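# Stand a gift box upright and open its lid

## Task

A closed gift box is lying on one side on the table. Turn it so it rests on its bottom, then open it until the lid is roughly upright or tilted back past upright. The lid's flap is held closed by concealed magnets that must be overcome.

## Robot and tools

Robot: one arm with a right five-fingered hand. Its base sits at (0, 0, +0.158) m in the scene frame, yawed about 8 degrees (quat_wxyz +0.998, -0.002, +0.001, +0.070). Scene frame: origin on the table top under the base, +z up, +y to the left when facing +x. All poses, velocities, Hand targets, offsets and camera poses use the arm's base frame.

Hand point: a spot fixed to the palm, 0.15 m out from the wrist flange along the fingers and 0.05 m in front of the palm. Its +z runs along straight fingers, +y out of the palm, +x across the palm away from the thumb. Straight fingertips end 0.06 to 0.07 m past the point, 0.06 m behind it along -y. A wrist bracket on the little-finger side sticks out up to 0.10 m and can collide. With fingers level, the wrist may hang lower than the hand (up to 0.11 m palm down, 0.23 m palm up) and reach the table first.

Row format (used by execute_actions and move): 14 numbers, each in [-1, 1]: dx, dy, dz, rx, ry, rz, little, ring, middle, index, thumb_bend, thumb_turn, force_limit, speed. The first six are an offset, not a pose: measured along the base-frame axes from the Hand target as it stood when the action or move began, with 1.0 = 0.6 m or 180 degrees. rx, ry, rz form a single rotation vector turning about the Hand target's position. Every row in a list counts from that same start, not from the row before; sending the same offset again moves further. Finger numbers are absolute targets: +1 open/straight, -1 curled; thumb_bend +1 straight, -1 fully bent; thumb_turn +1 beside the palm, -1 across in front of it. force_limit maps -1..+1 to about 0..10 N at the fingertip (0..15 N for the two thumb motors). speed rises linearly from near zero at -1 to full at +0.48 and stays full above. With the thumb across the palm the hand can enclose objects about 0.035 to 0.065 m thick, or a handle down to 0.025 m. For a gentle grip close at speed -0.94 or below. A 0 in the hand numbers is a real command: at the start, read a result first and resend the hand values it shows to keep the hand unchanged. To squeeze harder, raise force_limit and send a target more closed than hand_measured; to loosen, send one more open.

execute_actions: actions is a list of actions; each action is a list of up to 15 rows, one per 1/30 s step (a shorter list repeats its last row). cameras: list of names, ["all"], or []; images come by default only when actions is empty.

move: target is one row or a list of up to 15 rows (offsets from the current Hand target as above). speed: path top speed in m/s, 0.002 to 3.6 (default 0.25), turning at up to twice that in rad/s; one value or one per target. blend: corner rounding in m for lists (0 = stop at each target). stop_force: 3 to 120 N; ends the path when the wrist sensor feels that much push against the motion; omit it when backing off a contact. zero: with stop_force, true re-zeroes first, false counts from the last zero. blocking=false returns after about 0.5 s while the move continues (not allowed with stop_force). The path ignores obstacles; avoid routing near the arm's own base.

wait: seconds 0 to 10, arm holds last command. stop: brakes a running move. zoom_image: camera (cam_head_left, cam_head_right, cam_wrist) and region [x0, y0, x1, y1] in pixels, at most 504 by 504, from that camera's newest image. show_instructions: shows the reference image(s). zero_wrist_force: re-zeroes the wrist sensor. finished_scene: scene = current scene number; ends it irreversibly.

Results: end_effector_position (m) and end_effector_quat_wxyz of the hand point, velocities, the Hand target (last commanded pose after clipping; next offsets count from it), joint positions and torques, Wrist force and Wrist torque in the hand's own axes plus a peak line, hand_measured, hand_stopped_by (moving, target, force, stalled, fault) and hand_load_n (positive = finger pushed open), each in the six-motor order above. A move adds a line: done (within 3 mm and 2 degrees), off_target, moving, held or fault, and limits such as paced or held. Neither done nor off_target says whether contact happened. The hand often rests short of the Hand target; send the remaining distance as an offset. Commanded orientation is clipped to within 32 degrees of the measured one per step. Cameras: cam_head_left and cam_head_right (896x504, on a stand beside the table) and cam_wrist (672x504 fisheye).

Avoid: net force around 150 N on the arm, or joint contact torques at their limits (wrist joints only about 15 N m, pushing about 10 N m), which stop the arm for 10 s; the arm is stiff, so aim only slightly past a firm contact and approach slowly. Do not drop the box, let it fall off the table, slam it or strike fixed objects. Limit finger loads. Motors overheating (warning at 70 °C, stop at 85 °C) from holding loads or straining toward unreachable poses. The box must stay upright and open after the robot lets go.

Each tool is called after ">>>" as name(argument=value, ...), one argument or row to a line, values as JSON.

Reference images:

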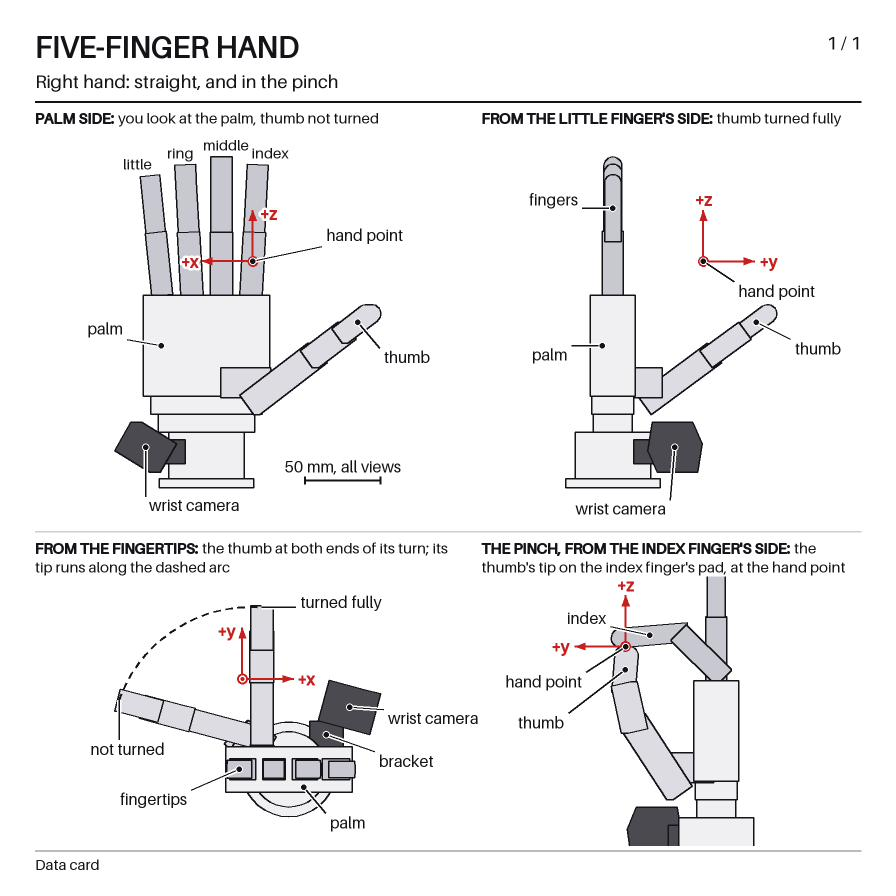

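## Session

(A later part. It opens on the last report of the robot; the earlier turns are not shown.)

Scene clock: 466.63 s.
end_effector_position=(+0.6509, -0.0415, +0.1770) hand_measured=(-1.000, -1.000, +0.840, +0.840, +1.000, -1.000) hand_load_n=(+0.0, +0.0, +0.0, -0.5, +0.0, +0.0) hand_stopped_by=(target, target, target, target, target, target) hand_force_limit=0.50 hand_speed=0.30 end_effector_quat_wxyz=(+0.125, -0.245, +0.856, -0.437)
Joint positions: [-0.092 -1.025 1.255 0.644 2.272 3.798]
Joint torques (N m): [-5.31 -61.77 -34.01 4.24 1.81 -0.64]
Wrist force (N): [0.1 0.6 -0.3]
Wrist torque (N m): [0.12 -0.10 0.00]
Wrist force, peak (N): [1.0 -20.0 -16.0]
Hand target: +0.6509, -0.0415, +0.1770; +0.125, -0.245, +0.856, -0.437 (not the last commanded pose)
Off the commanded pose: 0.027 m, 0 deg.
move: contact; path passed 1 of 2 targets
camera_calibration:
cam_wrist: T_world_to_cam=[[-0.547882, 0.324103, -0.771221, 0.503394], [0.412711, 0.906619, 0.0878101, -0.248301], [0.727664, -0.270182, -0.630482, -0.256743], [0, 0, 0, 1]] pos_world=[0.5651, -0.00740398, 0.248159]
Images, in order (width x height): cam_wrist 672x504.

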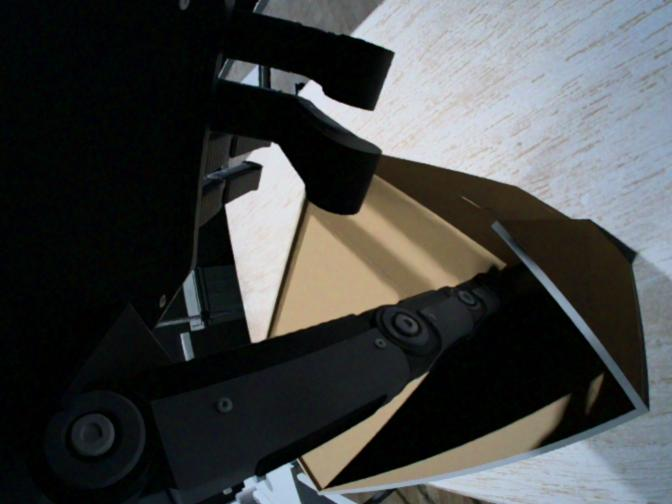

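>>> move(
  target=[
    [0, 0, 0.008, 0, 0, 0, -1, -1, 0.84, 0.84, 1, -1, 0.5, 0.3],
    [0.0045, 0.0215, 0.008, 0, 0, 0, -1, -1, 0.84, 0.84, 1, -1, 0.5, 0.3],
  ],
  speed=0.06,
)

>>> move(
  target=[0, 0, -0.053, 0, 0, 0, -1, -1, 0.84, 0.84, 1, -1, 0.5, 0.3],
  speed=0.04,
  stop_force=3,
  cameras=["cam_wrist"],
)

>>> zoom_image(
  camera="cam_wrist",
  region=[200, 140, 600, 440],
)

Scene clock: 480.00 s.
end_effector_position=(+0.6536, -0.0287, +0.1818) hand_measured=(-1.000, -1.000, +0.840, +0.840, +1.000, -1.000) hand_load_n=(+0.0, +0.0, +0.0, +0.0, +0.0, +0.0) hand_stopped_by=(target, target, target, target, target, target) hand_force_limit=0.50 hand_speed=0.30 end_effector_quat_wxyz=(+0.125, -0.245, +0.856, -0.437)
Joint positions: [-0.068 -1.013 1.226 0.677 2.288 3.823]
Joint torques (N m): [6.31 -22.17 -33.12 4.32 2.82 1.5]
Wrist force (N): [0.1 0.9 -0.4]
Wrist torque (N m): [0.17 -0.08 0.02]
Wrist force, peak (N): [0.1 1.4 -0.3]
Hand target: +0.6536, -0.0286, +0.1818; +0.125, -0.245, +0.856, -0.437
Off the commanded pose: 0.000 m, 0 deg.
move: done

Scene clock: 481.80 s.
end_effector_position=(+0.6536, -0.0286, +0.1500) hand_measured=(-1.000, -1.000, +0.840, +0.840, +1.000, -1.000) hand_load_n=(+0.0, +0.0, -0.5, +0.0, +0.0, +0.0) hand_stopped_by=(target, target, target, target, target, target) hand_force_limit=0.50 hand_speed=0.30 end_effector_quat_wxyz=(+0.125, -0.245, +0.856, -0.437)
Joint positions: [-0.067 -0.993 1.278 0.605 2.288 3.823]
Joint torques (N m): [0.44 -23.28 -2.42 -1.65 0.29 -0.76]
Wrist force (N): [0.0 1.0 -0.3]
Wrist torque (N m): [0.17 -0.07 0.03]
Wrist force, peak (N): [0.5 1.2 -0.4]
Hand target: +0.6536, -0.0286, +0.1500; +0.125, -0.245, +0.856, -0.437
Off the commanded pose: 0.000 m, 0 deg.
move: done
camera_calibration:
cam_wrist: T_world_to_cam=[[-0.547882, 0.324103, -0.771221, 0.479869], [0.412711, 0.906619, 0.0878101, -0.25874], [0.727664, -0.270182, -0.630482, -0.272246], [0, 0, 0, 1]] pos_world=[0.5678, 0.00549602, 0.221159]
Images, in order (width x height): cam_wrist 672x504.

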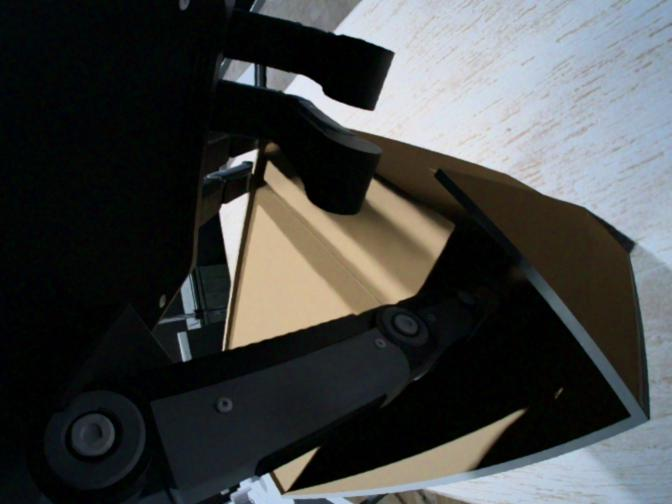

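Scaled by 1.260 from the camera's 672x504 image, which has a finer 960x720 frame.

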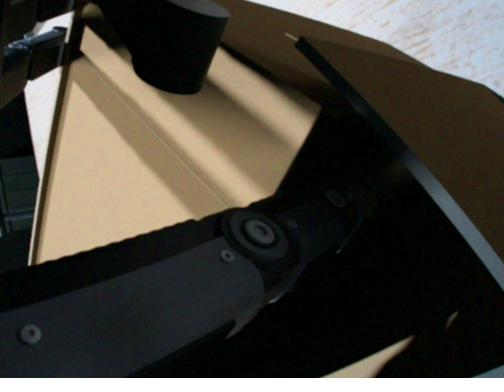

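>>> execute_actions(
  actions=[
    [[0,0,0,0,0,0,-1,-1,0.40,0.40,1,-1,-0.3,-0.8]],
    [[0,0,0,0,0,0,-1,-1,0.40,0.40,1,-1,-0.3,-0.8]],
    [[0,0,0,0,0,0,-1,-1,0.40,0.40,1,-1,-0.3,-0.8]],
  ],
  cameras=["cam_wrist"],
)

>>> zoom_image(
  camera="cam_wrist",
  region=[200, 140, 600, 440],
)

Scene clock: 491.97 s.
end_effector_position=(+0.6536, -0.0286, +0.1500) hand_measured=(-1.000, -1.000, +0.788, +0.806, +1.000, -1.000) hand_load_n=(+0.0, +0.0, +5.5, +0.0, -0.5, +0.0) hand_stopped_by=(target, target, force, force, target, target) hand_force_limit=-0.30 hand_speed=-0.80 end_effector_quat_wxyz=(+0.125, -0.245, +0.856, -0.437)
Joint positions: [-0.067 -0.993 1.278 0.605 2.288 3.823]
Joint torques (N m): [-5.45 -23.71 -2.53 5.35 0.31 -0.93]
Wrist force (N): [-0.8 -8.0 -3.3]
Wrist torque (N m): [0.15 -0.08 -0.21]
Wrist force, peak (N): [-0.5 -8.8 -3.4]
Hand target: +0.6536, -0.0286, +0.1500; +0.125, -0.245, +0.856, -0.437
Off the commanded pose: 0.000 m, 0 deg.
camera_calibration:
cam_wrist: T_world_to_cam=[[-0.547882, 0.324103, -0.771221, 0.479869], [0.412711, 0.906619, 0.0878101, -0.25874], [0.727664, -0.270182, -0.630482, -0.272246], [0, 0, 0, 1]] pos_world=[0.5678, 0.00549602, 0.221159]
Images, in order (width x height): cam_wrist 672x504.

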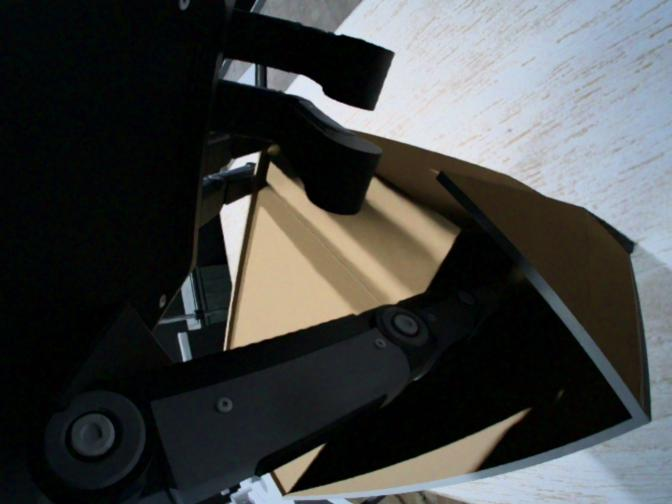

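Scaled by 1.260 from the camera's 672x504 image, which has a finer 960x720 frame.

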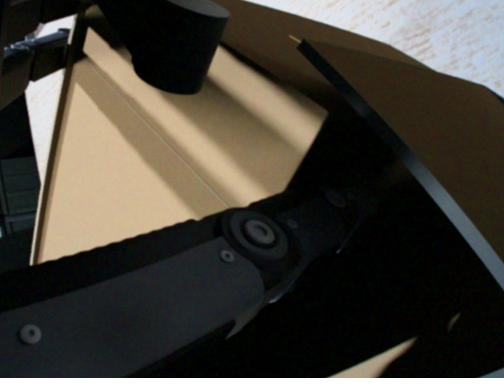

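>>> execute_actions(
  actions=[
    [[0,0,0,0,0,0,-1,-1,0.34,0.34,1,-1,0.1,-0.8]],
    [[0,0,0,0,0,0,-1,-1,0.34,0.34,1,-1,0.1,-0.8]],
  ],
)

>>> move(
  target=[0, 0, 0.015, 0, 0, 0, -1, -1, 0.34, 0.34, 1, -1, 0.1, -0.8],
  speed=0.03,
  cameras=["cam_wrist", "cam_head_left"],
)

Scene clock: 528.67 s.
end_effector_position=(+0.6536, -0.0286, +0.1500) hand_measured=(-1.000, -1.000, +0.788, +0.772, +1.000, -1.000) hand_load_n=(+0.0, +0.0, +0.0, +3.0, -0.5, +0.0) hand_stopped_by=(target, target, force, force, target, target) hand_force_limit=0.10 hand_speed=-0.80 end_effector_quat_wxyz=(+0.125, -0.245, +0.856, -0.437)
Joint positions: [-0.067 -0.993 1.278 0.605 2.288 3.823]
Joint torques (N m): [-5.17 -23.1 -2.36 1.31 0.4 -0.67]
Wrist force (N): [0.4 -4.2 -1.1]
Wrist torque (N m): [0.12 -0.12 0.01]
Wrist force, peak (N): [-0.7 -10.5 -3.5]
Hand target: +0.6536, -0.0286, +0.1500; +0.125, -0.245, +0.856, -0.437
Off the commanded pose: 0.000 m, 0 deg.

Scene clock: 529.50 s.
end_effector_position=(+0.6536, -0.0286, +0.1589) hand_measured=(-1.000, -1.000, +0.788, +0.772, +1.000, -1.000) hand_load_n=(+0.0, +0.0, -0.5, +0.0, +0.0, +0.0) hand_stopped_by=(target, target, force, force, target, target) hand_force_limit=0.10 hand_speed=-0.80 end_effector_quat_wxyz=(+0.125, -0.245, +0.856, -0.437)
Joint positions: [-0.068 -0.999 1.264 0.625 2.288 3.823]
Joint torques (N m): [-5.09 -62.6 -33.73 4.3 0.06 0.12]
Wrist force (N): [0.4 0.9 -0.3]
Wrist torque (N m): [0.16 -0.13 0.03]
Wrist force, peak (N): [0.2 -4.4 -1.1]
Hand target: +0.6536, -0.0286, +0.1590; +0.125, -0.245, +0.856, -0.437
Off the commanded pose: 0.000 m, 0 deg.
move: done
camera_calibration:
cam_wrist: T_world_to_cam=[[-0.547913, 0.324032, -0.771229, 0.486753], [0.412669, 0.906644, 0.0877502, -0.259484], [0.727664, -0.270183, -0.630481, -0.266635], [0, 0, 0, 1]] pos_world=[0.5678, 0.00549587, 0.230059]
Images, in order (width x height): cam_head_left 896x504, cam_wrist 672x504.

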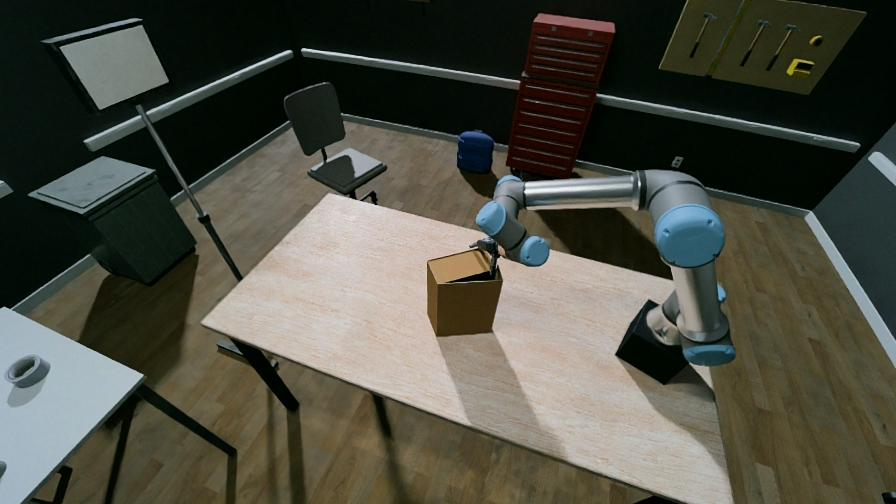

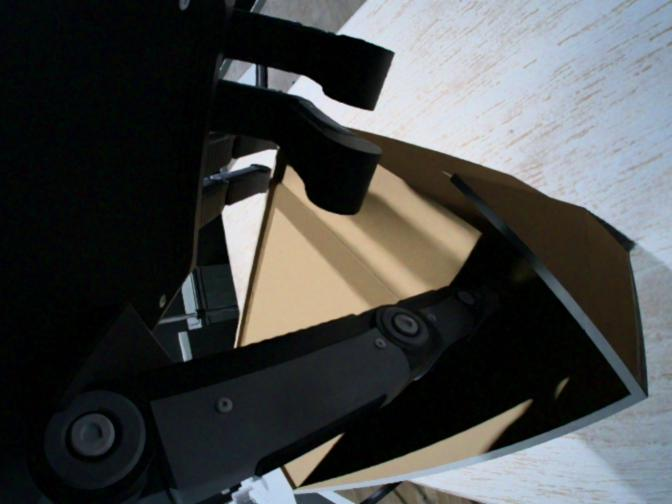

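>>> execute_actions(
  actions=[
    [[0,0,0,0,0,0,-1,-1,0.86,0.86,1,-1,0.5,0]],
  ],
)

>>> move(
  target=[0, 0, -0.045, 0, 0, 0, -1, -1, 0.86, 0.86, 1, -1, 0.5, 0],
  speed=0.04,
  stop_force=3,
)

>>> execute_actions(
  actions=[
    [[0,0,0,0,0,0,-1,-1,0.45,0.45,1,-1,0.6,-0.8]],
    [[0,0,0,0,0,0,-1,-1,0.45,0.45,1,-1,0.6,-0.8]],
    [[0,0,0,0,0,0,-1,-1,0.45,0.45,1,-1,0.6,-0.8]],
    [[0,0,0,0,0,0,-1,-1,0.40,0.40,1,-1,0.6,-0.8]],
    [[0,0,0,0,0,0,-1,-1,0.35,0.35,1,-1,0.6,-0.8]],
  ],
  cameras=["cam_wrist"],
)

Scene clock: 575.47 s.
end_effector_position=(+0.6536, -0.0286, +0.1590) hand_measured=(-1.000, -1.000, +0.860, +0.860, +1.000, -1.000) hand_load_n=(+0.0, +0.0, +0.0, +0.0, +0.0, +0.0) hand_stopped_by=(target, target, target, target, target, target) hand_force_limit=0.50 hand_speed=0.00 end_effector_quat_wxyz=(+0.125, -0.245, +0.856, -0.437)
Joint positions: [-0.068 -0.999 1.264 0.625 2.288 3.823]
Joint torques (N m): [2.13 -61.93 -33.08 3.61 1.82 0.9]
Wrist force (N): [0.2 0.6 -0.4]
Wrist torque (N m): [0.12 -0.10 0.02]
Wrist force, peak (N): [0.4 1.1 -0.5]
Hand target: +0.6536, -0.0286, +0.1590; +0.125, -0.245, +0.856, -0.437
Off the commanded pose: 0.000 m, 0 deg.

Scene clock: 577.10 s.
end_effector_position=(+0.6535, -0.0286, +0.1438) hand_measured=(-1.000, -1.000, +0.860, +0.860, +1.000, -1.000) hand_load_n=(+0.0, +0.5, +0.0, +0.0, +0.0, +0.5) hand_stopped_by=(target, target, target, target, target, target) hand_force_limit=0.50 hand_speed=0.00 end_effector_quat_wxyz=(+0.125, -0.245, +0.856, -0.437)
Joint positions: [-0.068 -0.989 1.288 0.591 2.288 3.823]
Joint torques (N m): [3.49 -61.98 -32.4 4.51 0.51 -0.68]
Wrist force (N): [0.2 0.9 -0.5]
Wrist torque (N m): [0.16 -0.09 0.03]
Wrist force, peak (N): [-0.1 -9.8 -3.7]
Hand target: +0.6535, -0.0286, +0.1438; +0.125, -0.245, +0.856, -0.437 (not the last commanded pose)
Off the commanded pose: 0.012 m, 0 deg.
move: contact

Scene clock: 579.80 s.
end_effector_position=(+0.6535, -0.0286, +0.1438) hand_measured=(-1.000, -1.000, +0.790, +0.810, +1.000, -1.000) hand_load_n=(+0.0, +0.0, +14.0, +8.5, +3.5, +2.5) hand_stopped_by=(target, target, force, force, target, target) hand_force_limit=0.60 hand_speed=-0.80 end_effector_quat_wxyz=(+0.125, -0.245, +0.856, -0.437)
Joint positions: [-0.068 -0.989 1.288 0.591 2.288 3.823]
Joint torques (N m): [-1.5 -20.8 -0.72 4.05 0.88 -0.66]
Wrist force (N): [-1.0 -4.6 -0.6]
Wrist torque (N m): [0.97 -0.09 -0.02]
Wrist force, peak (N): [-0.9 -5.9 -0.7]
Hand target: +0.6535, -0.0286, +0.1438; +0.125, -0.245, +0.856, -0.437
Off the commanded pose: 0.000 m, 0 deg.
camera_calibration:
cam_wrist: T_world_to_cam=[[-0.547899, 0.324257, -0.771144, 0.474948], [0.41289, 0.906536, 0.0878292, -0.258251], [0.72755, -0.270276, -0.630573, -0.27606], [0, 0, 0, 1]] pos_world=[0.5677, 0.00549628, 0.214859]
Images, in order (width x height): cam_wrist 672x504.

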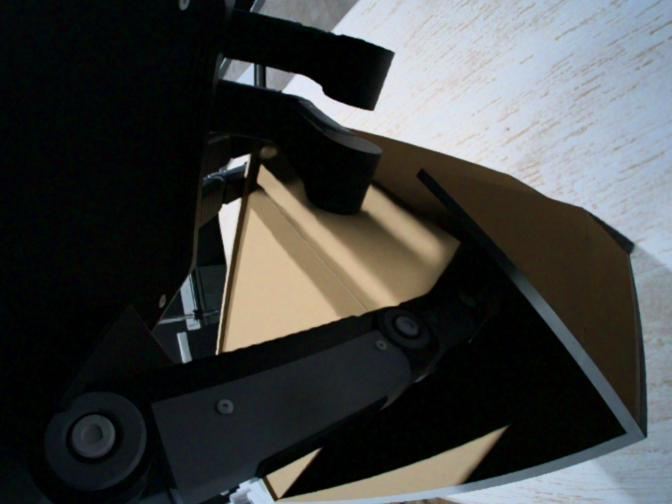

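>>> move(
  target=[0, 0, 0.008, 0, 0, 0, -1, -1, 0.35, 0.35, 1, -1, 0.6, -0.8],
  speed=0.03,
)

Scene clock: 602.67 s.
end_effector_position=(+0.6535, -0.0286, +0.1485) hand_measured=(-1.000, -1.000, +0.790, +0.810, +1.000, -1.000) hand_load_n=(+0.0, +0.0, +11.0, +3.5, +3.0, +1.5) hand_stopped_by=(target, target, force, force, target, target) hand_force_limit=0.60 hand_speed=-0.80 end_effector_quat_wxyz=(+0.125, -0.245, +0.856, -0.437)
Joint positions: [-0.068 -0.992 1.28 0.602 2.288 3.823]
Joint torques (N m): [-4.59 -65.74 -34.93 4.18 0.59 -0.57]
Wrist force (N): [0.0 5.1 1.7]
Wrist torque (N m): [0.42 -0.16 0.08]
Wrist force, peak (N): [-1.0 -5.3 -0.9]
Hand target: +0.6535, -0.0286, +0.1486; +0.125, -0.245, +0.856, -0.437
Off the commanded pose: 0.000 m, 0 deg.
move: done

>>> move(
  target=[-0.0683, 0.0475, 0.002, 0, 0, 0, -1, -1, 0.35, 0.35, 1, -1, 0.6, -0.8],
  speed=0.06,
  cameras=["cam_wrist", "cam_head_right"],
)

Scene clock: 610.77 s.
end_effector_position=(+0.6126, -0.0002, +0.1498) hand_measured=(-1.000, -1.000, +0.790, +0.810, +1.000, -1.000) hand_load_n=(+0.0, +0.0, +12.0, +3.0, +3.0, +2.0) hand_stopped_by=(target, target, force, force, target, target) hand_force_limit=0.60 hand_speed=-0.80 end_effector_quat_wxyz=(+0.125, -0.245, +0.856, -0.437)
Joint positions: [-0.015 -1.066 1.403 0.591 2.32 3.879]
Joint torques (N m): [8.69 -61.65 -3.96 -1.42 3 1.71]
Wrist force (N): [-0.3 4.4 2.1]
Wrist torque (N m): [0.49 0.00 0.08]
Wrist force, peak (N): [-0.4 5.4 2.1]
Hand target: +0.6126, -0.0001, +0.1498; +0.125, -0.245, +0.856, -0.437
Off the commanded pose: 0.000 m, 0 deg.
move: done
camera_calibration:
cam_wrist: T_world_to_cam=[[-0.547899, 0.324257, -0.771144, 0.447957], [0.41289, 0.906536, 0.0878292, -0.267637], [0.72755, -0.270276, -0.630573, -0.234844], [0, 0, 0, 1]] pos_world=[0.5268, 0.0338963, 0.220859]
Images, in order (width x height): cam_head_right 896x504, cam_wrist 672x504.

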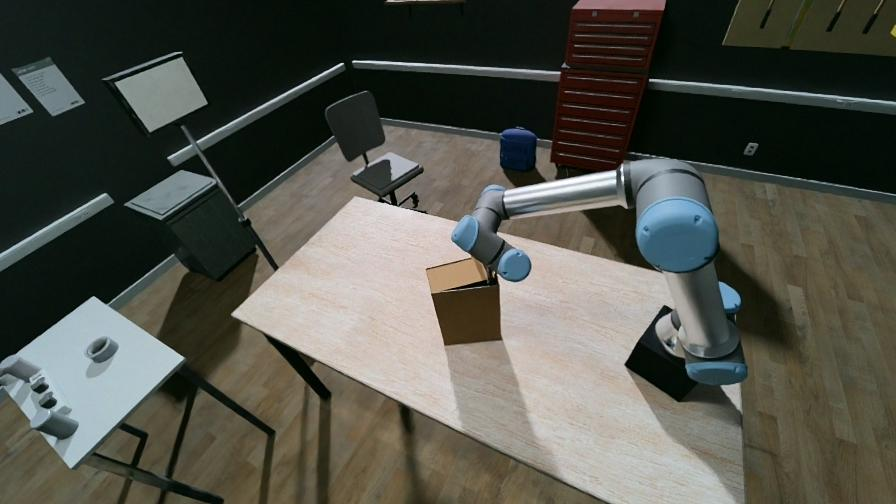

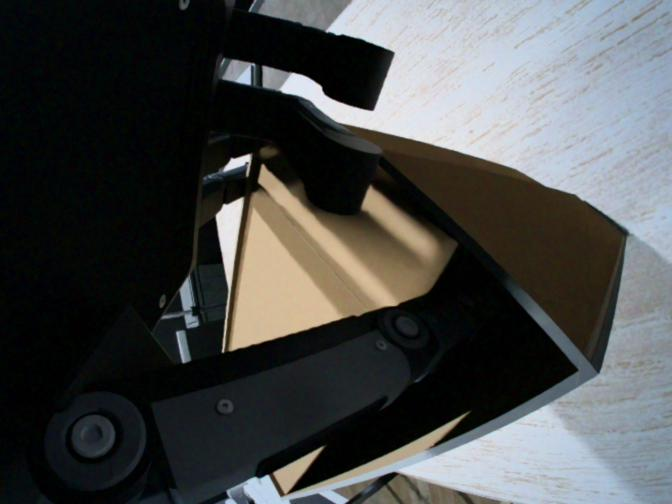

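>>> move(
  target=[-0.45, 0.315, 0, 0, 0, 0, -1, -1, 0.35, 0.35, 1, -1, 0.6, -0.8],
  speed=0.08,
  cameras=["all"],
)

Scene clock: 620.97 s.
end_effector_position=(+0.3426, +0.1888, +0.1498) hand_measured=(-1.000, -1.000, +0.790, +0.810, +1.000, -1.000) hand_load_n=(+0.0, +0.0, +12.0, +2.0, +3.0, +2.5) hand_stopped_by=(target, target, force, force, target, target) hand_force_limit=0.60 hand_speed=-0.80 end_effector_quat_wxyz=(+0.125, -0.245, +0.856, -0.437)
Joint positions: [0.594 -1.231 1.835 1.016 2.514 4.774]
Joint torques (N m): [7.55 -15.32 -3.09 6.69 0.68 1.63]
Wrist force (N): [-0.1 4.5 2.3]
Wrist torque (N m): [0.47 -0.04 0.07]
Wrist force, peak (N): [-0.3 4.8 2.2]
Hand target: +0.3426, +0.1889, +0.1498; +0.125, -0.245, +0.856, -0.437
Off the commanded pose: 0.000 m, 0 deg.
move: done
camera_calibration:
cam_wrist: T_world_to_cam=[[-0.547921, 0.324208, -0.77115, 0.238757], [0.41286, 0.906554, 0.087787, -0.327479], [0.72755, -0.270277, -0.630572, 0.0126764], [0, 0, 0, 1]] pos_world=[0.2568, 0.222896, 0.220859]

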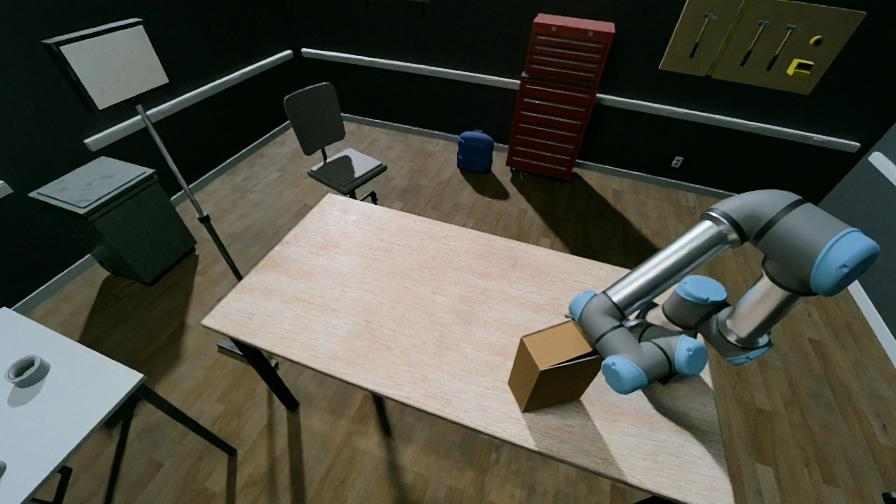

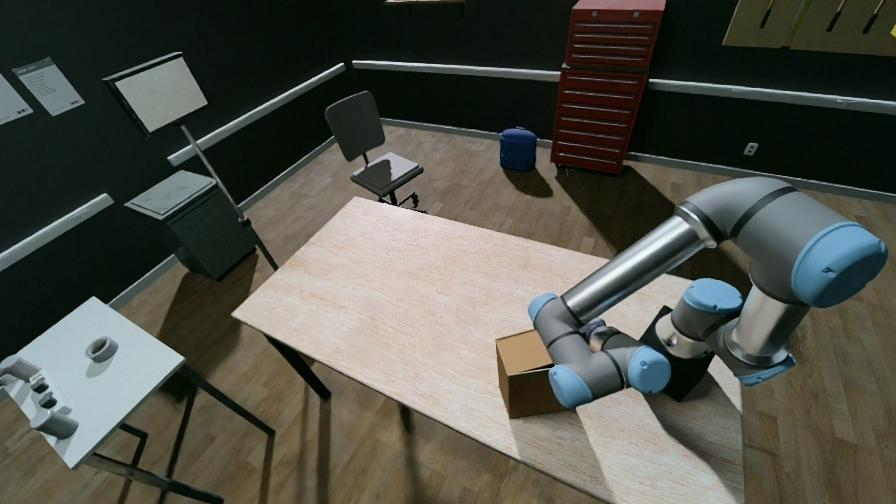

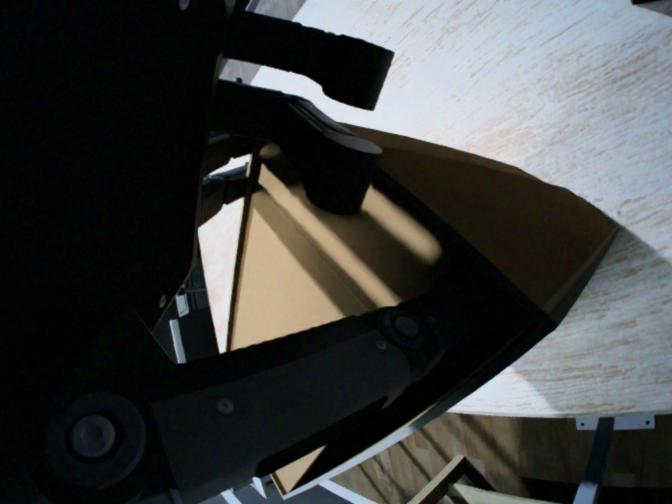

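>>> move(
  target=[0, 0, -0.0083, 0, 0, 0, -1, -1, 0.35, 0.35, 1, -1, 0.6, -0.8],
  speed=0.02,
)

>>> execute_actions(
  actions=[
    [[0,0,0,0,0,0,-1,-1,0.9,0.9,1,-1,0.6,-0.3]],
    [[0,0,0,0,0,0,-1,-1,0.9,0.9,1,-1,0.6,-0.3]],
  ],
)

>>> move(
  target=[
    [0, 0, 0.045, 0, 0, 0, -1, -1, 0.9, 0.9, 1, -1, 0.6, -0.3],
    [-0.0067, 0.0448, 0.045, 0, 0, 0, -1, -1, 0.9, 0.9, 1, -1, 0.6, -0.3],
  ],
  speed=0.05,
  cameras=["cam_wrist"],
)

Scene clock: 694.80 s.
end_effector_position=(+0.3426, +0.1889, +0.1449) hand_measured=(-1.000, -1.000, +0.790, +0.810, +1.000, -1.000) hand_load_n=(+0.0, +0.0, +9.0, +3.5, +2.0, +2.0) hand_stopped_by=(target, target, force, force, target, target) hand_force_limit=0.60 hand_speed=-0.80 end_effector_quat_wxyz=(+0.125, -0.245, +0.856, -0.437)
Joint positions: [0.594 -1.224 1.841 1.004 2.514 4.774]
Joint torques (N m): [6.47 -13.32 0.01 -0.74 0.33 0.74]
Wrist force (N): [1.0 1.3 0.5]
Wrist torque (N m): [0.48 0.02 0.13]
Wrist force, peak (N): [4.7 -4.9 -3.9]
Hand target: +0.3426, +0.1889, +0.1448; +0.125, -0.245, +0.856, -0.437
Off the commanded pose: 0.000 m, 0 deg.
move: done

Scene clock: 696.00 s.
end_effector_position=(+0.3426, +0.1889, +0.1448) hand_measured=(-1.000, -1.000, +0.900, +0.900, +1.000, -1.000) hand_load_n=(+0.0, +0.0, +0.0, +0.0, +0.0, +0.0) hand_stopped_by=(target, target, target, target, target, target) hand_force_limit=0.60 hand_speed=-0.30 end_effector_quat_wxyz=(+0.125, -0.245, +0.856, -0.437)
Joint positions: [0.594 -1.224 1.841 1.004 2.514 4.774]
Joint torques (N m): [3.09 -14.46 0.56 -0.75 2.13 -0.73]
Wrist force (N): [0.2 0.9 -0.2]
Wrist torque (N m): [0.16 -0.09 0.02]
Wrist force, peak (N): [0.7 1.8 -0.9]
Hand target: +0.3426, +0.1889, +0.1448; +0.125, -0.245, +0.856, -0.437
Off the commanded pose: 0.000 m, 0 deg.

Scene clock: 697.90 s.
end_effector_position=(+0.3385, +0.2157, +0.1718) hand_measured=(-1.000, -1.000, +0.900, +0.900, +1.000, -1.000) hand_load_n=(+0.0, +0.0, +0.0, +0.0, -1.0, -0.5) hand_stopped_by=(target, target, target, target, target, target) hand_force_limit=0.60 hand_speed=-0.30 end_effector_quat_wxyz=(+0.125, -0.245, +0.856, -0.437)
Joint positions: [0.658 -1.207 1.761 1.155 2.508 4.882]
Joint torques (N m): [6.92 -15.39 -28.13 5.86 0.01 1.47]
Wrist force (N): [0.5 0.4 0.0]
Wrist torque (N m): [0.11 -0.11 0.00]
Wrist force, peak (N): [0.4 1.7 -0.1]
Hand target: +0.3385, +0.2158, +0.1718; +0.125, -0.245, +0.856, -0.437
Off the commanded pose: 0.000 m, 0 deg.
move: done
camera_calibration:
cam_wrist: T_world_to_cam=[[-0.547921, 0.324208, -0.77115, 0.244755], [0.41286, 0.906554, 0.087787, -0.352103], [0.72755, -0.270277, -0.630572, 0.0368024], [0, 0, 0, 1]] pos_world=[0.2527, 0.249796, 0.242859]
Images, in order (width x height): cam_wrist 672x504.

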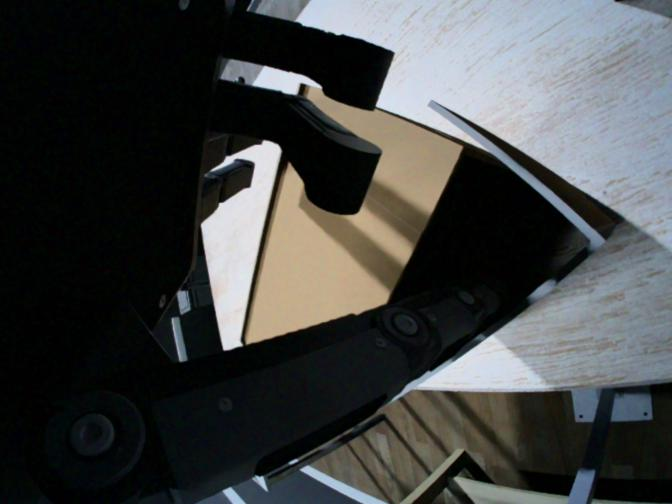

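>>> move(
  target=[
    [-0.0128, 0.1185, -0.0063, 0, 0, 0, -1, -1, 0.9, 0.9, 1, -1, 0.6, -0.3],
    [0.0118, 0.1847, -0.0063, 0, 0, 0, -1, -1, 0.9, 0.9, 1, -1, 0.6, -0.3],
    [0.0582, 0.2355, -0.0063, 0, 0, 0, -1, -1, 0.9, 0.9, 1, -1, 0.6, -0.3],
    [0.1128, 0.2695, -0.0063, 0, 0, 0, -1, -1, 0.9, 0.9, 1, -1, 0.6, -0.3],
  ],
  speed=0.07,
  blend=[0.02, 0.02, 0.02, 0],
  stop_force=5,
  cameras=["all"],
)

Scene clock: 718.23 s.
end_effector_position=(+0.4062, +0.3775, +0.1680) hand_measured=(-1.000, -1.000, +0.900, +0.900, +1.000, -1.000) hand_load_n=(+0.0, +0.0, -0.5, -0.5, -0.5, -0.5) hand_stopped_by=(target, target, target, target, target, target) hand_force_limit=0.60 hand_speed=-0.30 end_effector_quat_wxyz=(+0.125, -0.245, +0.856, -0.437)
Joint positions: [0.815 -0.808 1.172 1.545 2.471 5.133]
Joint torques (N m): [-5.33 -26.27 -30.26 6.24 2.93 -1.18]
Wrist force (N): [0.5 0.9 -0.3]
Wrist torque (N m): [0.17 -0.09 0.09]
Wrist force, peak (N): [0.5 1.1 -1.2]
Hand target: +0.4062, +0.3775, +0.1680; +0.125, -0.245, +0.856, -0.437
Off the commanded pose: 0.000 m, 0 deg.
move: done; blend cut to 0.0193 m at target 3
camera_calibration:
cam_wrist: T_world_to_cam=[[-0.547899, 0.324257, -0.771144, 0.226543], [0.41289, 0.906536, 0.0878292, -0.526332], [0.72755, -0.270276, -0.630573, 0.028918], [0, 0, 0, 1]] pos_world=[0.3204, 0.411496, 0.239159]

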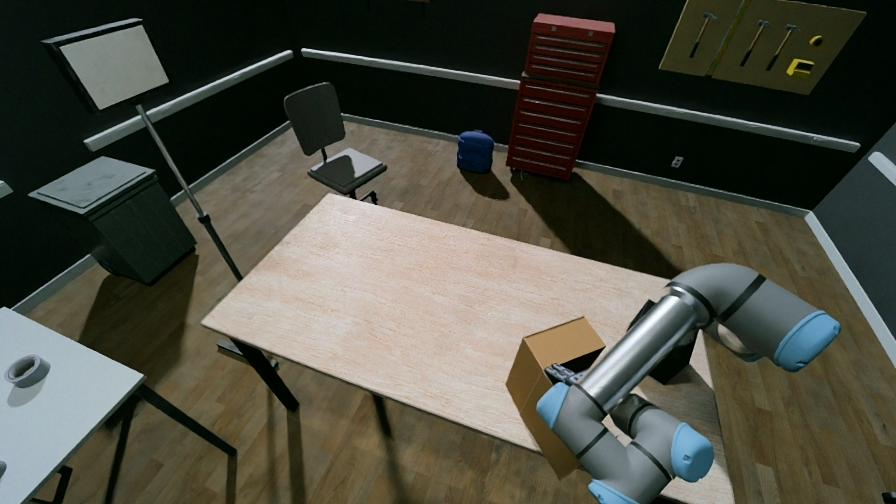

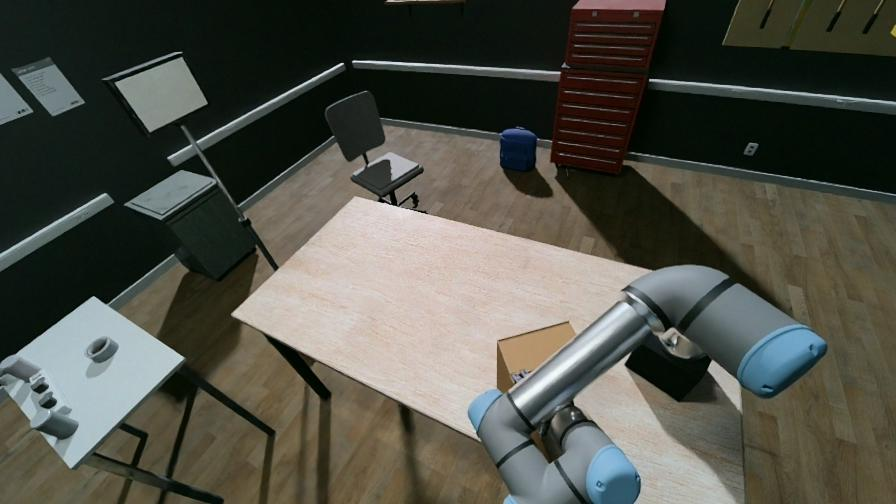

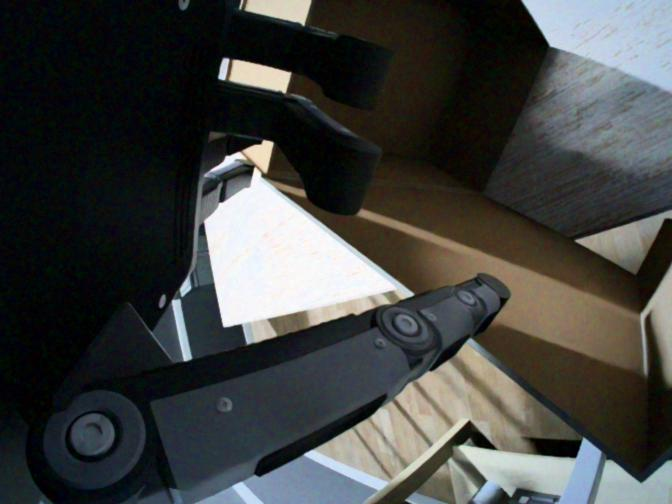

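>>> move(
  target=[
    [0.0682, 0.0208, 0, 0, 0, 0, -1, -1, 0.9, 0.9, 1, -1, 0.6, -0.3],
    [0, 0, 0, 0, 0, 0, -1, -1, 0.9, 0.9, 1, -1, 0.6, -0.3],
  ],
  speed=0.05,
  cameras=["cam_wrist"],
)

Scene clock: 734.90 s.
end_effector_position=(+0.4063, +0.3775, +0.1680) hand_measured=(-1.000, -1.000, +0.900, +0.900, +1.000, -1.000) hand_load_n=(+0.0, +0.0, +0.0, +0.0, +0.0, +0.0) hand_stopped_by=(target, target, target, target, target, target) hand_force_limit=0.60 hand_speed=-0.30 end_effector_quat_wxyz=(+0.125, -0.245, +0.856, -0.437)
Joint positions: [0.815 -0.808 1.172 1.545 2.471 5.133]
Joint torques (N m): [7.94 -66.14 -0.11 -0.77 0.07 1.11]
Wrist force (N): [-0.1 0.7 -0.3]
Wrist torque (N m): [0.12 -0.04 0.00]
Wrist force, peak (N): [0.5 1.5 -0.9]
Hand target: +0.4062, +0.3775, +0.1680; +0.125, -0.245, +0.856, -0.437
Off the commanded pose: 0.000 m, 0 deg.
move: done
camera_calibration:
cam_wrist: T_world_to_cam=[[-0.547899, 0.324257, -0.771144, 0.226565], [0.41289, 0.906536, 0.0878292, -0.526464], [0.72755, -0.270276, -0.630573, 0.0288723], [0, 0, 0, 1]] pos_world=[0.3205, 0.411596, 0.239159]
Images, in order (width x height): cam_wrist 672x504.

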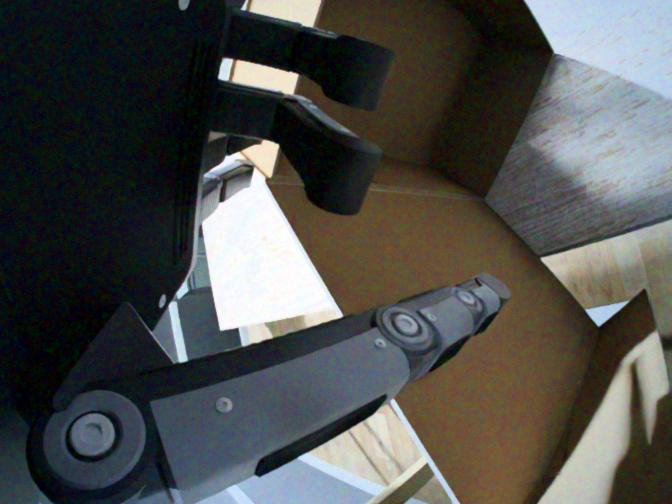

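>>> move(
  target=[
    [-0.01, -0.01, 0.05, 0, 0, 0, -1, -1, 0.9, 0.9, 1, -1, 0.6, -0.3],
    [-0.102, -0.295, 0.05, 0, 0, 0, -1, -1, 0.9, 0.9, 1, -1, 0.6, -0.3],
  ],
  speed=0.2,
  blend=[0.02, 0],
  cameras=["cam_wrist"],
)

Scene clock: 749.70 s.
end_effector_position=(+0.3450, +0.2005, +0.1980) hand_measured=(-1.000, -1.000, +0.900, +0.900, +1.000, -1.000) hand_load_n=(+0.0, +0.0, +0.0, +0.0, +0.0, +0.0) hand_stopped_by=(target, target, target, target, target, target) hand_force_limit=0.60 hand_speed=-0.30 end_effector_quat_wxyz=(+0.125, -0.245, +0.856, -0.437)
Joint positions: [0.616 -1.264 1.747 1.168 2.513 4.811]
Joint torques (N m): [-5.11 -45.29 -0.61 -0.67 0.13 -1.15]
Wrist force (N): [0.0 1.1 -0.3]
Wrist torque (N m): [0.18 -0.06 0.10]
Wrist force, peak (N): [1.0 3.1 -2.9]
Hand target: +0.3450, +0.2005, +0.1980; +0.125, -0.245, +0.856, -0.437
Off the commanded pose: 0.000 m, 0 deg.
move: done; blend cut to 0.0156 m at target 1
camera_calibration:
cam_wrist: T_world_to_cam=[[-0.547906, 0.324179, -0.771172, 0.273457], [0.412915, 0.906536, 0.0877127, -0.343297], [0.72753, -0.27037, -0.630555, 0.0445082], [0, 0, 0, 1]] pos_world=[0.2592, 0.234596, 0.269059]
Images, in order (width x height): cam_wrist 672x504.

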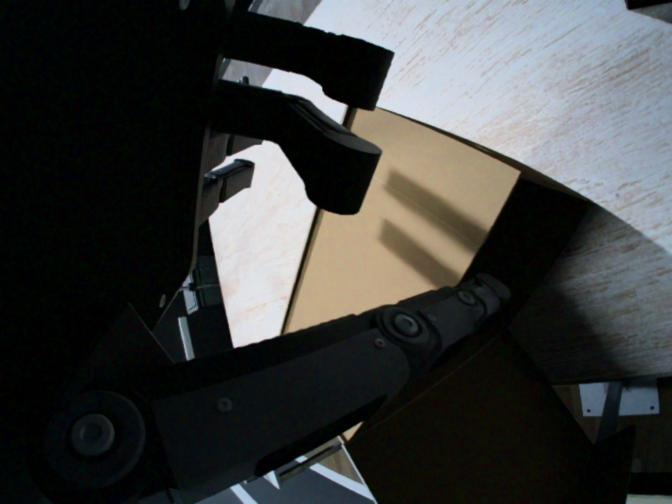

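>>> move(
  target=[
    [-0.0075, -0.0138, -0.02, 0, 0, 0, -1, -1, 0.9, 0.9, 1, -1, 0.6, -0.3],
    [-0.0075, -0.0138, -0.1, 0, 0, 0, -1, -1, 0.9, 0.9, 1, -1, 0.6, -0.3],
  ],
  speed=0.05,
  stop_force=3,
  cameras=["cam_wrist"],
)

>>> zoom_image(
  camera="cam_wrist",
  region=[200, 80, 600, 380],
)

Scene clock: 769.50 s.
end_effector_position=(+0.3404, +0.1921, +0.1456) hand_measured=(-1.000, -1.000, +0.900, +0.900, +1.000, -1.000) hand_load_n=(+0.0, +0.0, +0.0, +0.0, +0.0, +0.0) hand_stopped_by=(target, target, target, target, target, target) hand_force_limit=0.60 hand_speed=-0.30 end_effector_quat_wxyz=(+0.125, -0.245, +0.856, -0.437)
Joint positions: [0.605 -1.22 1.837 1.019 2.514 4.792]
Joint torques (N m): [0.05 -46.72 -27.48 6.06 0.26 0.49]
Wrist force (N): [0.3 0.9 -0.1]
Wrist torque (N m): [0.14 -0.11 0.11]
Wrist force, peak (N): [0.4 -6.8 -3.5]
Hand target: +0.3404, +0.1921, +0.1456; +0.125, -0.245, +0.856, -0.437 (not the last commanded pose)
Off the commanded pose: 0.008 m, 0 deg.
move: contact; path passed 1 of 2 targets
camera_calibration:
cam_wrist: T_world_to_cam=[[-0.548059, 0.324127, -0.771086, 0.233359], [0.41299, 0.90652, 0.0875193, -0.329169], [0.727372, -0.270485, -0.630688, 0.012701], [0, 0, 0, 1]] pos_world=[0.2546, 0.226196, 0.216759]
Images, in order (width x height): cam_wrist 672x504.

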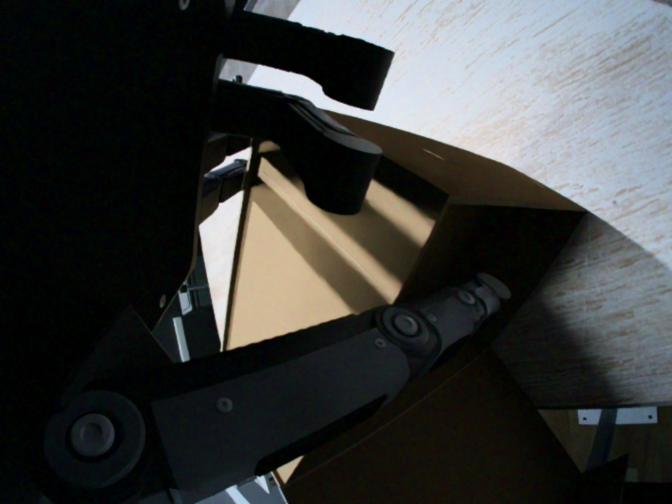

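Scaled by 1.260 from the camera's 672x504 image, which has a finer 960x720 frame.

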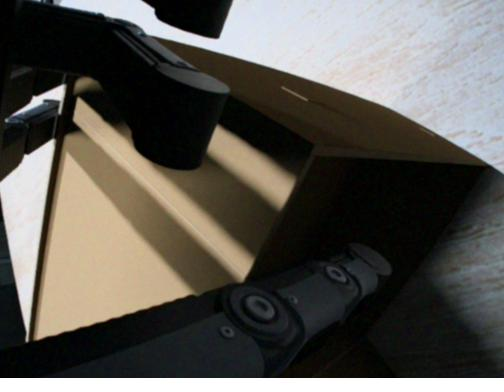

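>>> execute_actions(
  actions=[
    [[0,0,0,0,0,0,-1,-1,0.45,0.45,1,-1,0.3,-0.7]],
    [[0,0,0,0,0,0,-1,-1,0.45,0.45,1,-1,0.3,-0.8]],
    [[0,0,0,0,0,0,-1,-1,0.45,0.45,1,-1,0.3,-0.8]],
    [[0,0,0,0,0,0,-1,-1,0.40,0.40,1,-1,0.3,-0.8]],
    [[0,0,0,0,0,0,-1,-1,0.35,0.35,1,-1,0.3,-0.8]],
  ],
)

Scene clock: 782.40 s.
end_effector_position=(+0.3404, +0.1921, +0.1456) hand_measured=(-1.000, -1.000, +0.710, +0.712, +1.000, -1.000) hand_load_n=(+0.0, +0.0, +7.5, +10.5, +2.0, +1.0) hand_stopped_by=(target, target, force, force, target, target) hand_force_limit=0.30 hand_speed=-0.80 end_effector_quat_wxyz=(+0.125, -0.245, +0.856, -0.437)
Joint positions: [0.605 -1.22 1.837 1.019 2.514 4.792]
Joint torques (N m): [5.2 -10.63 1.38 -1.05 -3.33 0.46]
Wrist force (N): [-1.3 -13.3 -6.0]
Wrist torque (N m): [0.44 -0.08 -0.02]
Wrist force, peak (N): [0.5 -14.6 -4.4]
Hand target: +0.3404, +0.1921, +0.1456; +0.125, -0.245, +0.856, -0.437
Off the commanded pose: 0.000 m, 0 deg.

>>> move(
  target=[
    [0.0458, -0.0747, 0.0105, 0.0474, 0.0290, 0, -1, -1, 0.35, 0.35, 1, -1, 0.3, -0.8],
    [0.0919, -0.1499, 0.0055, 0.0947, 0.0581, 0, -1, -1, 0.35, 0.35, 1, -1, 0.3, -0.8],
    [0.1368, -0.2232, -0.0148, 0.1421, 0.0871, 0, -1, -1, 0.35, 0.35, 1, -1, 0.3, -0.8],
  ],
  speed=0.1,
  blend=[0.01, 0.01, 0],
  cameras=["cam_head_left", "cam_wrist"],
)

Scene clock: 823.83 s.
end_effector_position=(+0.4225, +0.0582, +0.1368) hand_measured=(-1.000, -1.000, +0.710, +0.712, +1.000, -1.000) hand_load_n=(+0.0, +0.5, +0.0, +1.0, +0.0, +0.0) hand_stopped_by=(target, target, force, force, target, target) hand_force_limit=0.30 hand_speed=-0.80 end_effector_quat_wxyz=(+0.059, -0.268, +0.940, -0.201)
Joint positions: [-0.142 -1.351 1.77 0.868 1.887 3.969]
Joint torques (N m): [-4.55 -15.28 -30.05 5.37 -1.39 -1.48]
Wrist force (N): [1.2 -2.2 -0.1]
Wrist torque (N m): [0.01 -0.05 0.11]
Wrist force, peak (N): [-3.0 -20.8 -14.0]
Hand target: +0.4225, +0.0582, +0.1368; +0.059, -0.268, +0.940, -0.200
Off the commanded pose: 0.000 m, 0 deg.
move: done
camera_calibration:
cam_wrist: T_world_to_cam=[[-0.710022, 0.588554, -0.386617, 0.315347], [0.4749, 0.805601, 0.354228, -0.297721], [0.519941, 0.0679052, -0.851499, 0.00936126], [0, 0, 0, 1]] pos_world=[0.360424, 0.0536102, 0.235351]
Images, in order (width x height): cam_head_left 896x504, cam_wrist 672x504.

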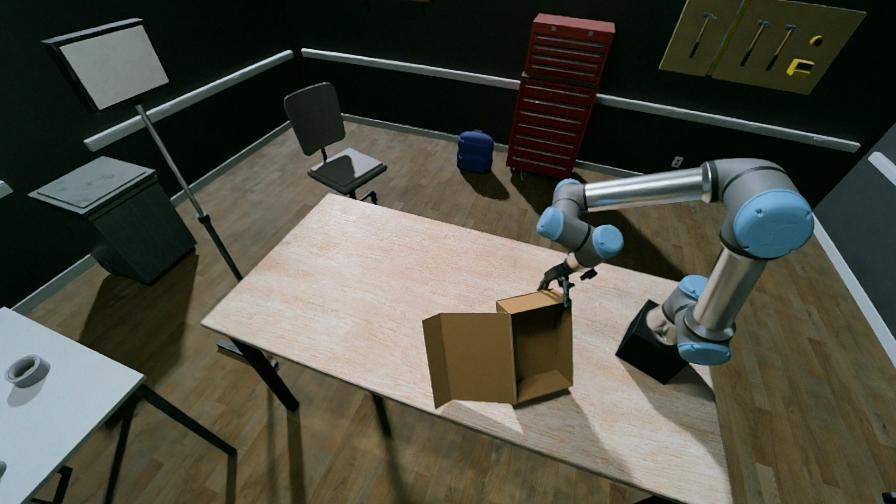

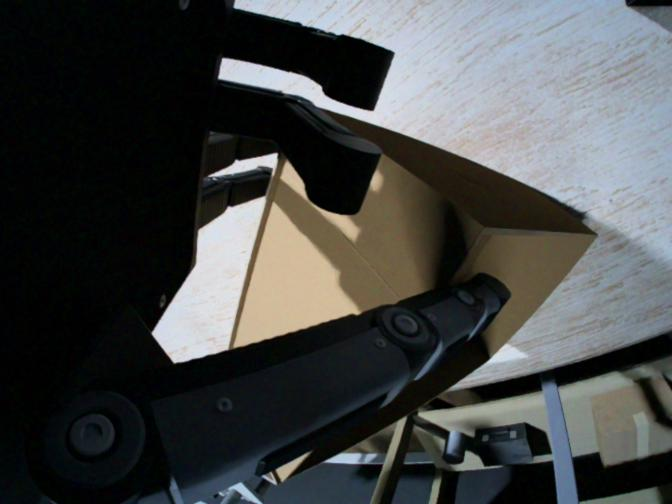

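>>> move(
  target=[
    [0.0424, -0.0692, -0.0347, 0.0474, 0.0290, 0, -1, -1, 0.35, 0.35, 1, -1, 0.3, -0.8],
    [0.081, -0.1322, -0.0832, 0.0947, 0.0581, 0, -1, -1, 0.35, 0.35, 1, -1, 0.3, -0.8],
    [0.1146, -0.187, -0.1437, 0.1421, 0.0871, 0, -1, -1, 0.35, 0.35, 1, -1, 0.3, -0.8],
    [0.1423, -0.2322, -0.2143, 0.1895, 0.1161, 0, -1, -1, 0.35, 0.35, 1, -1, 0.3, -0.8],
    [0.1663, -0.2714, -0.3098, 0.2463, 0.1509, 0, -1, -1, 0.35, 0.35, 1, -1, 0.3, -0.8],
  ],
  speed=0.1,
  blend=[0.01, 0.01, 0.01, 0.01, 0],
  cameras=["cam_head_left", "cam_wrist"],
)

Scene clock: 842.83 s.
end_effector_position=(+0.5223, -0.1046, -0.0491) hand_measured=(-1.000, -1.000, +0.710, +0.712, +1.000, -1.000) hand_load_n=(+0.0, +0.0, +0.0, +0.0, +0.0, +0.0) hand_stopped_by=(target, target, force, force, target, target) hand_force_limit=0.30 hand_speed=-0.80 end_effector_quat_wxyz=(-0.062, -0.265, +0.934, +0.233)
Joint positions: [-0.637 -0.384 0.986 1.423 1.389 3.48]
Joint torques (N m): [-7.21 -30.89 -27.58 6.75 -1.27 -1.27]
Wrist force (N): [0.3 -1.5 0.2]
Wrist torque (N m): [-0.15 -0.09 0.12]
Wrist force, peak (N): [1.7 -3.1 -0.4]
Hand target: +0.5223, -0.1046, -0.0491; -0.062, -0.265, +0.934, +0.233
Off the commanded pose: 0.000 m, 0 deg.
move: done
camera_calibration:
cam_wrist: T_world_to_cam=[[-0.693997, 0.562274, 0.449685, 0.440093], [0.708777, 0.423809, 0.563934, -0.299822], [0.126505, 0.710094, -0.692649, 0.0907453], [0, 0, 0, 1]] pos_world=[0.50645, -0.184823, 0.0340315]
Images, in order (width x height): cam_head_left 896x504, cam_wrist 672x504.

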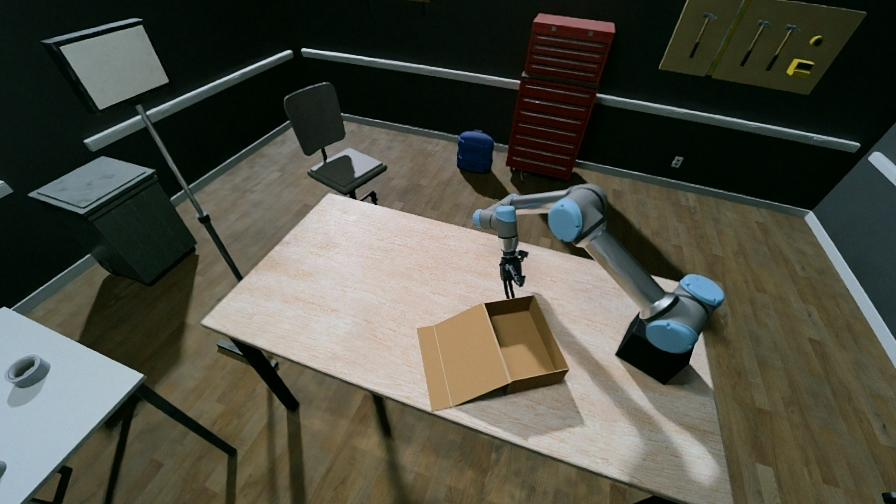

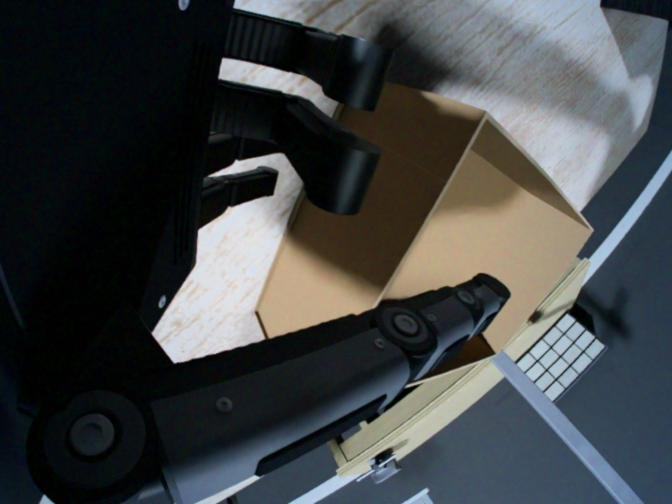

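>>> zoom_image(
  camera="cam_head_left",
  region=[400, 220, 600, 420],
)

Scaled by 2.520 from the camera's 896x504 image, which has a finer 1280x720 frame.

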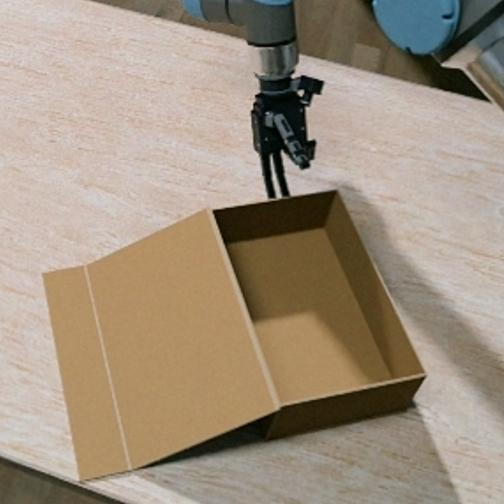

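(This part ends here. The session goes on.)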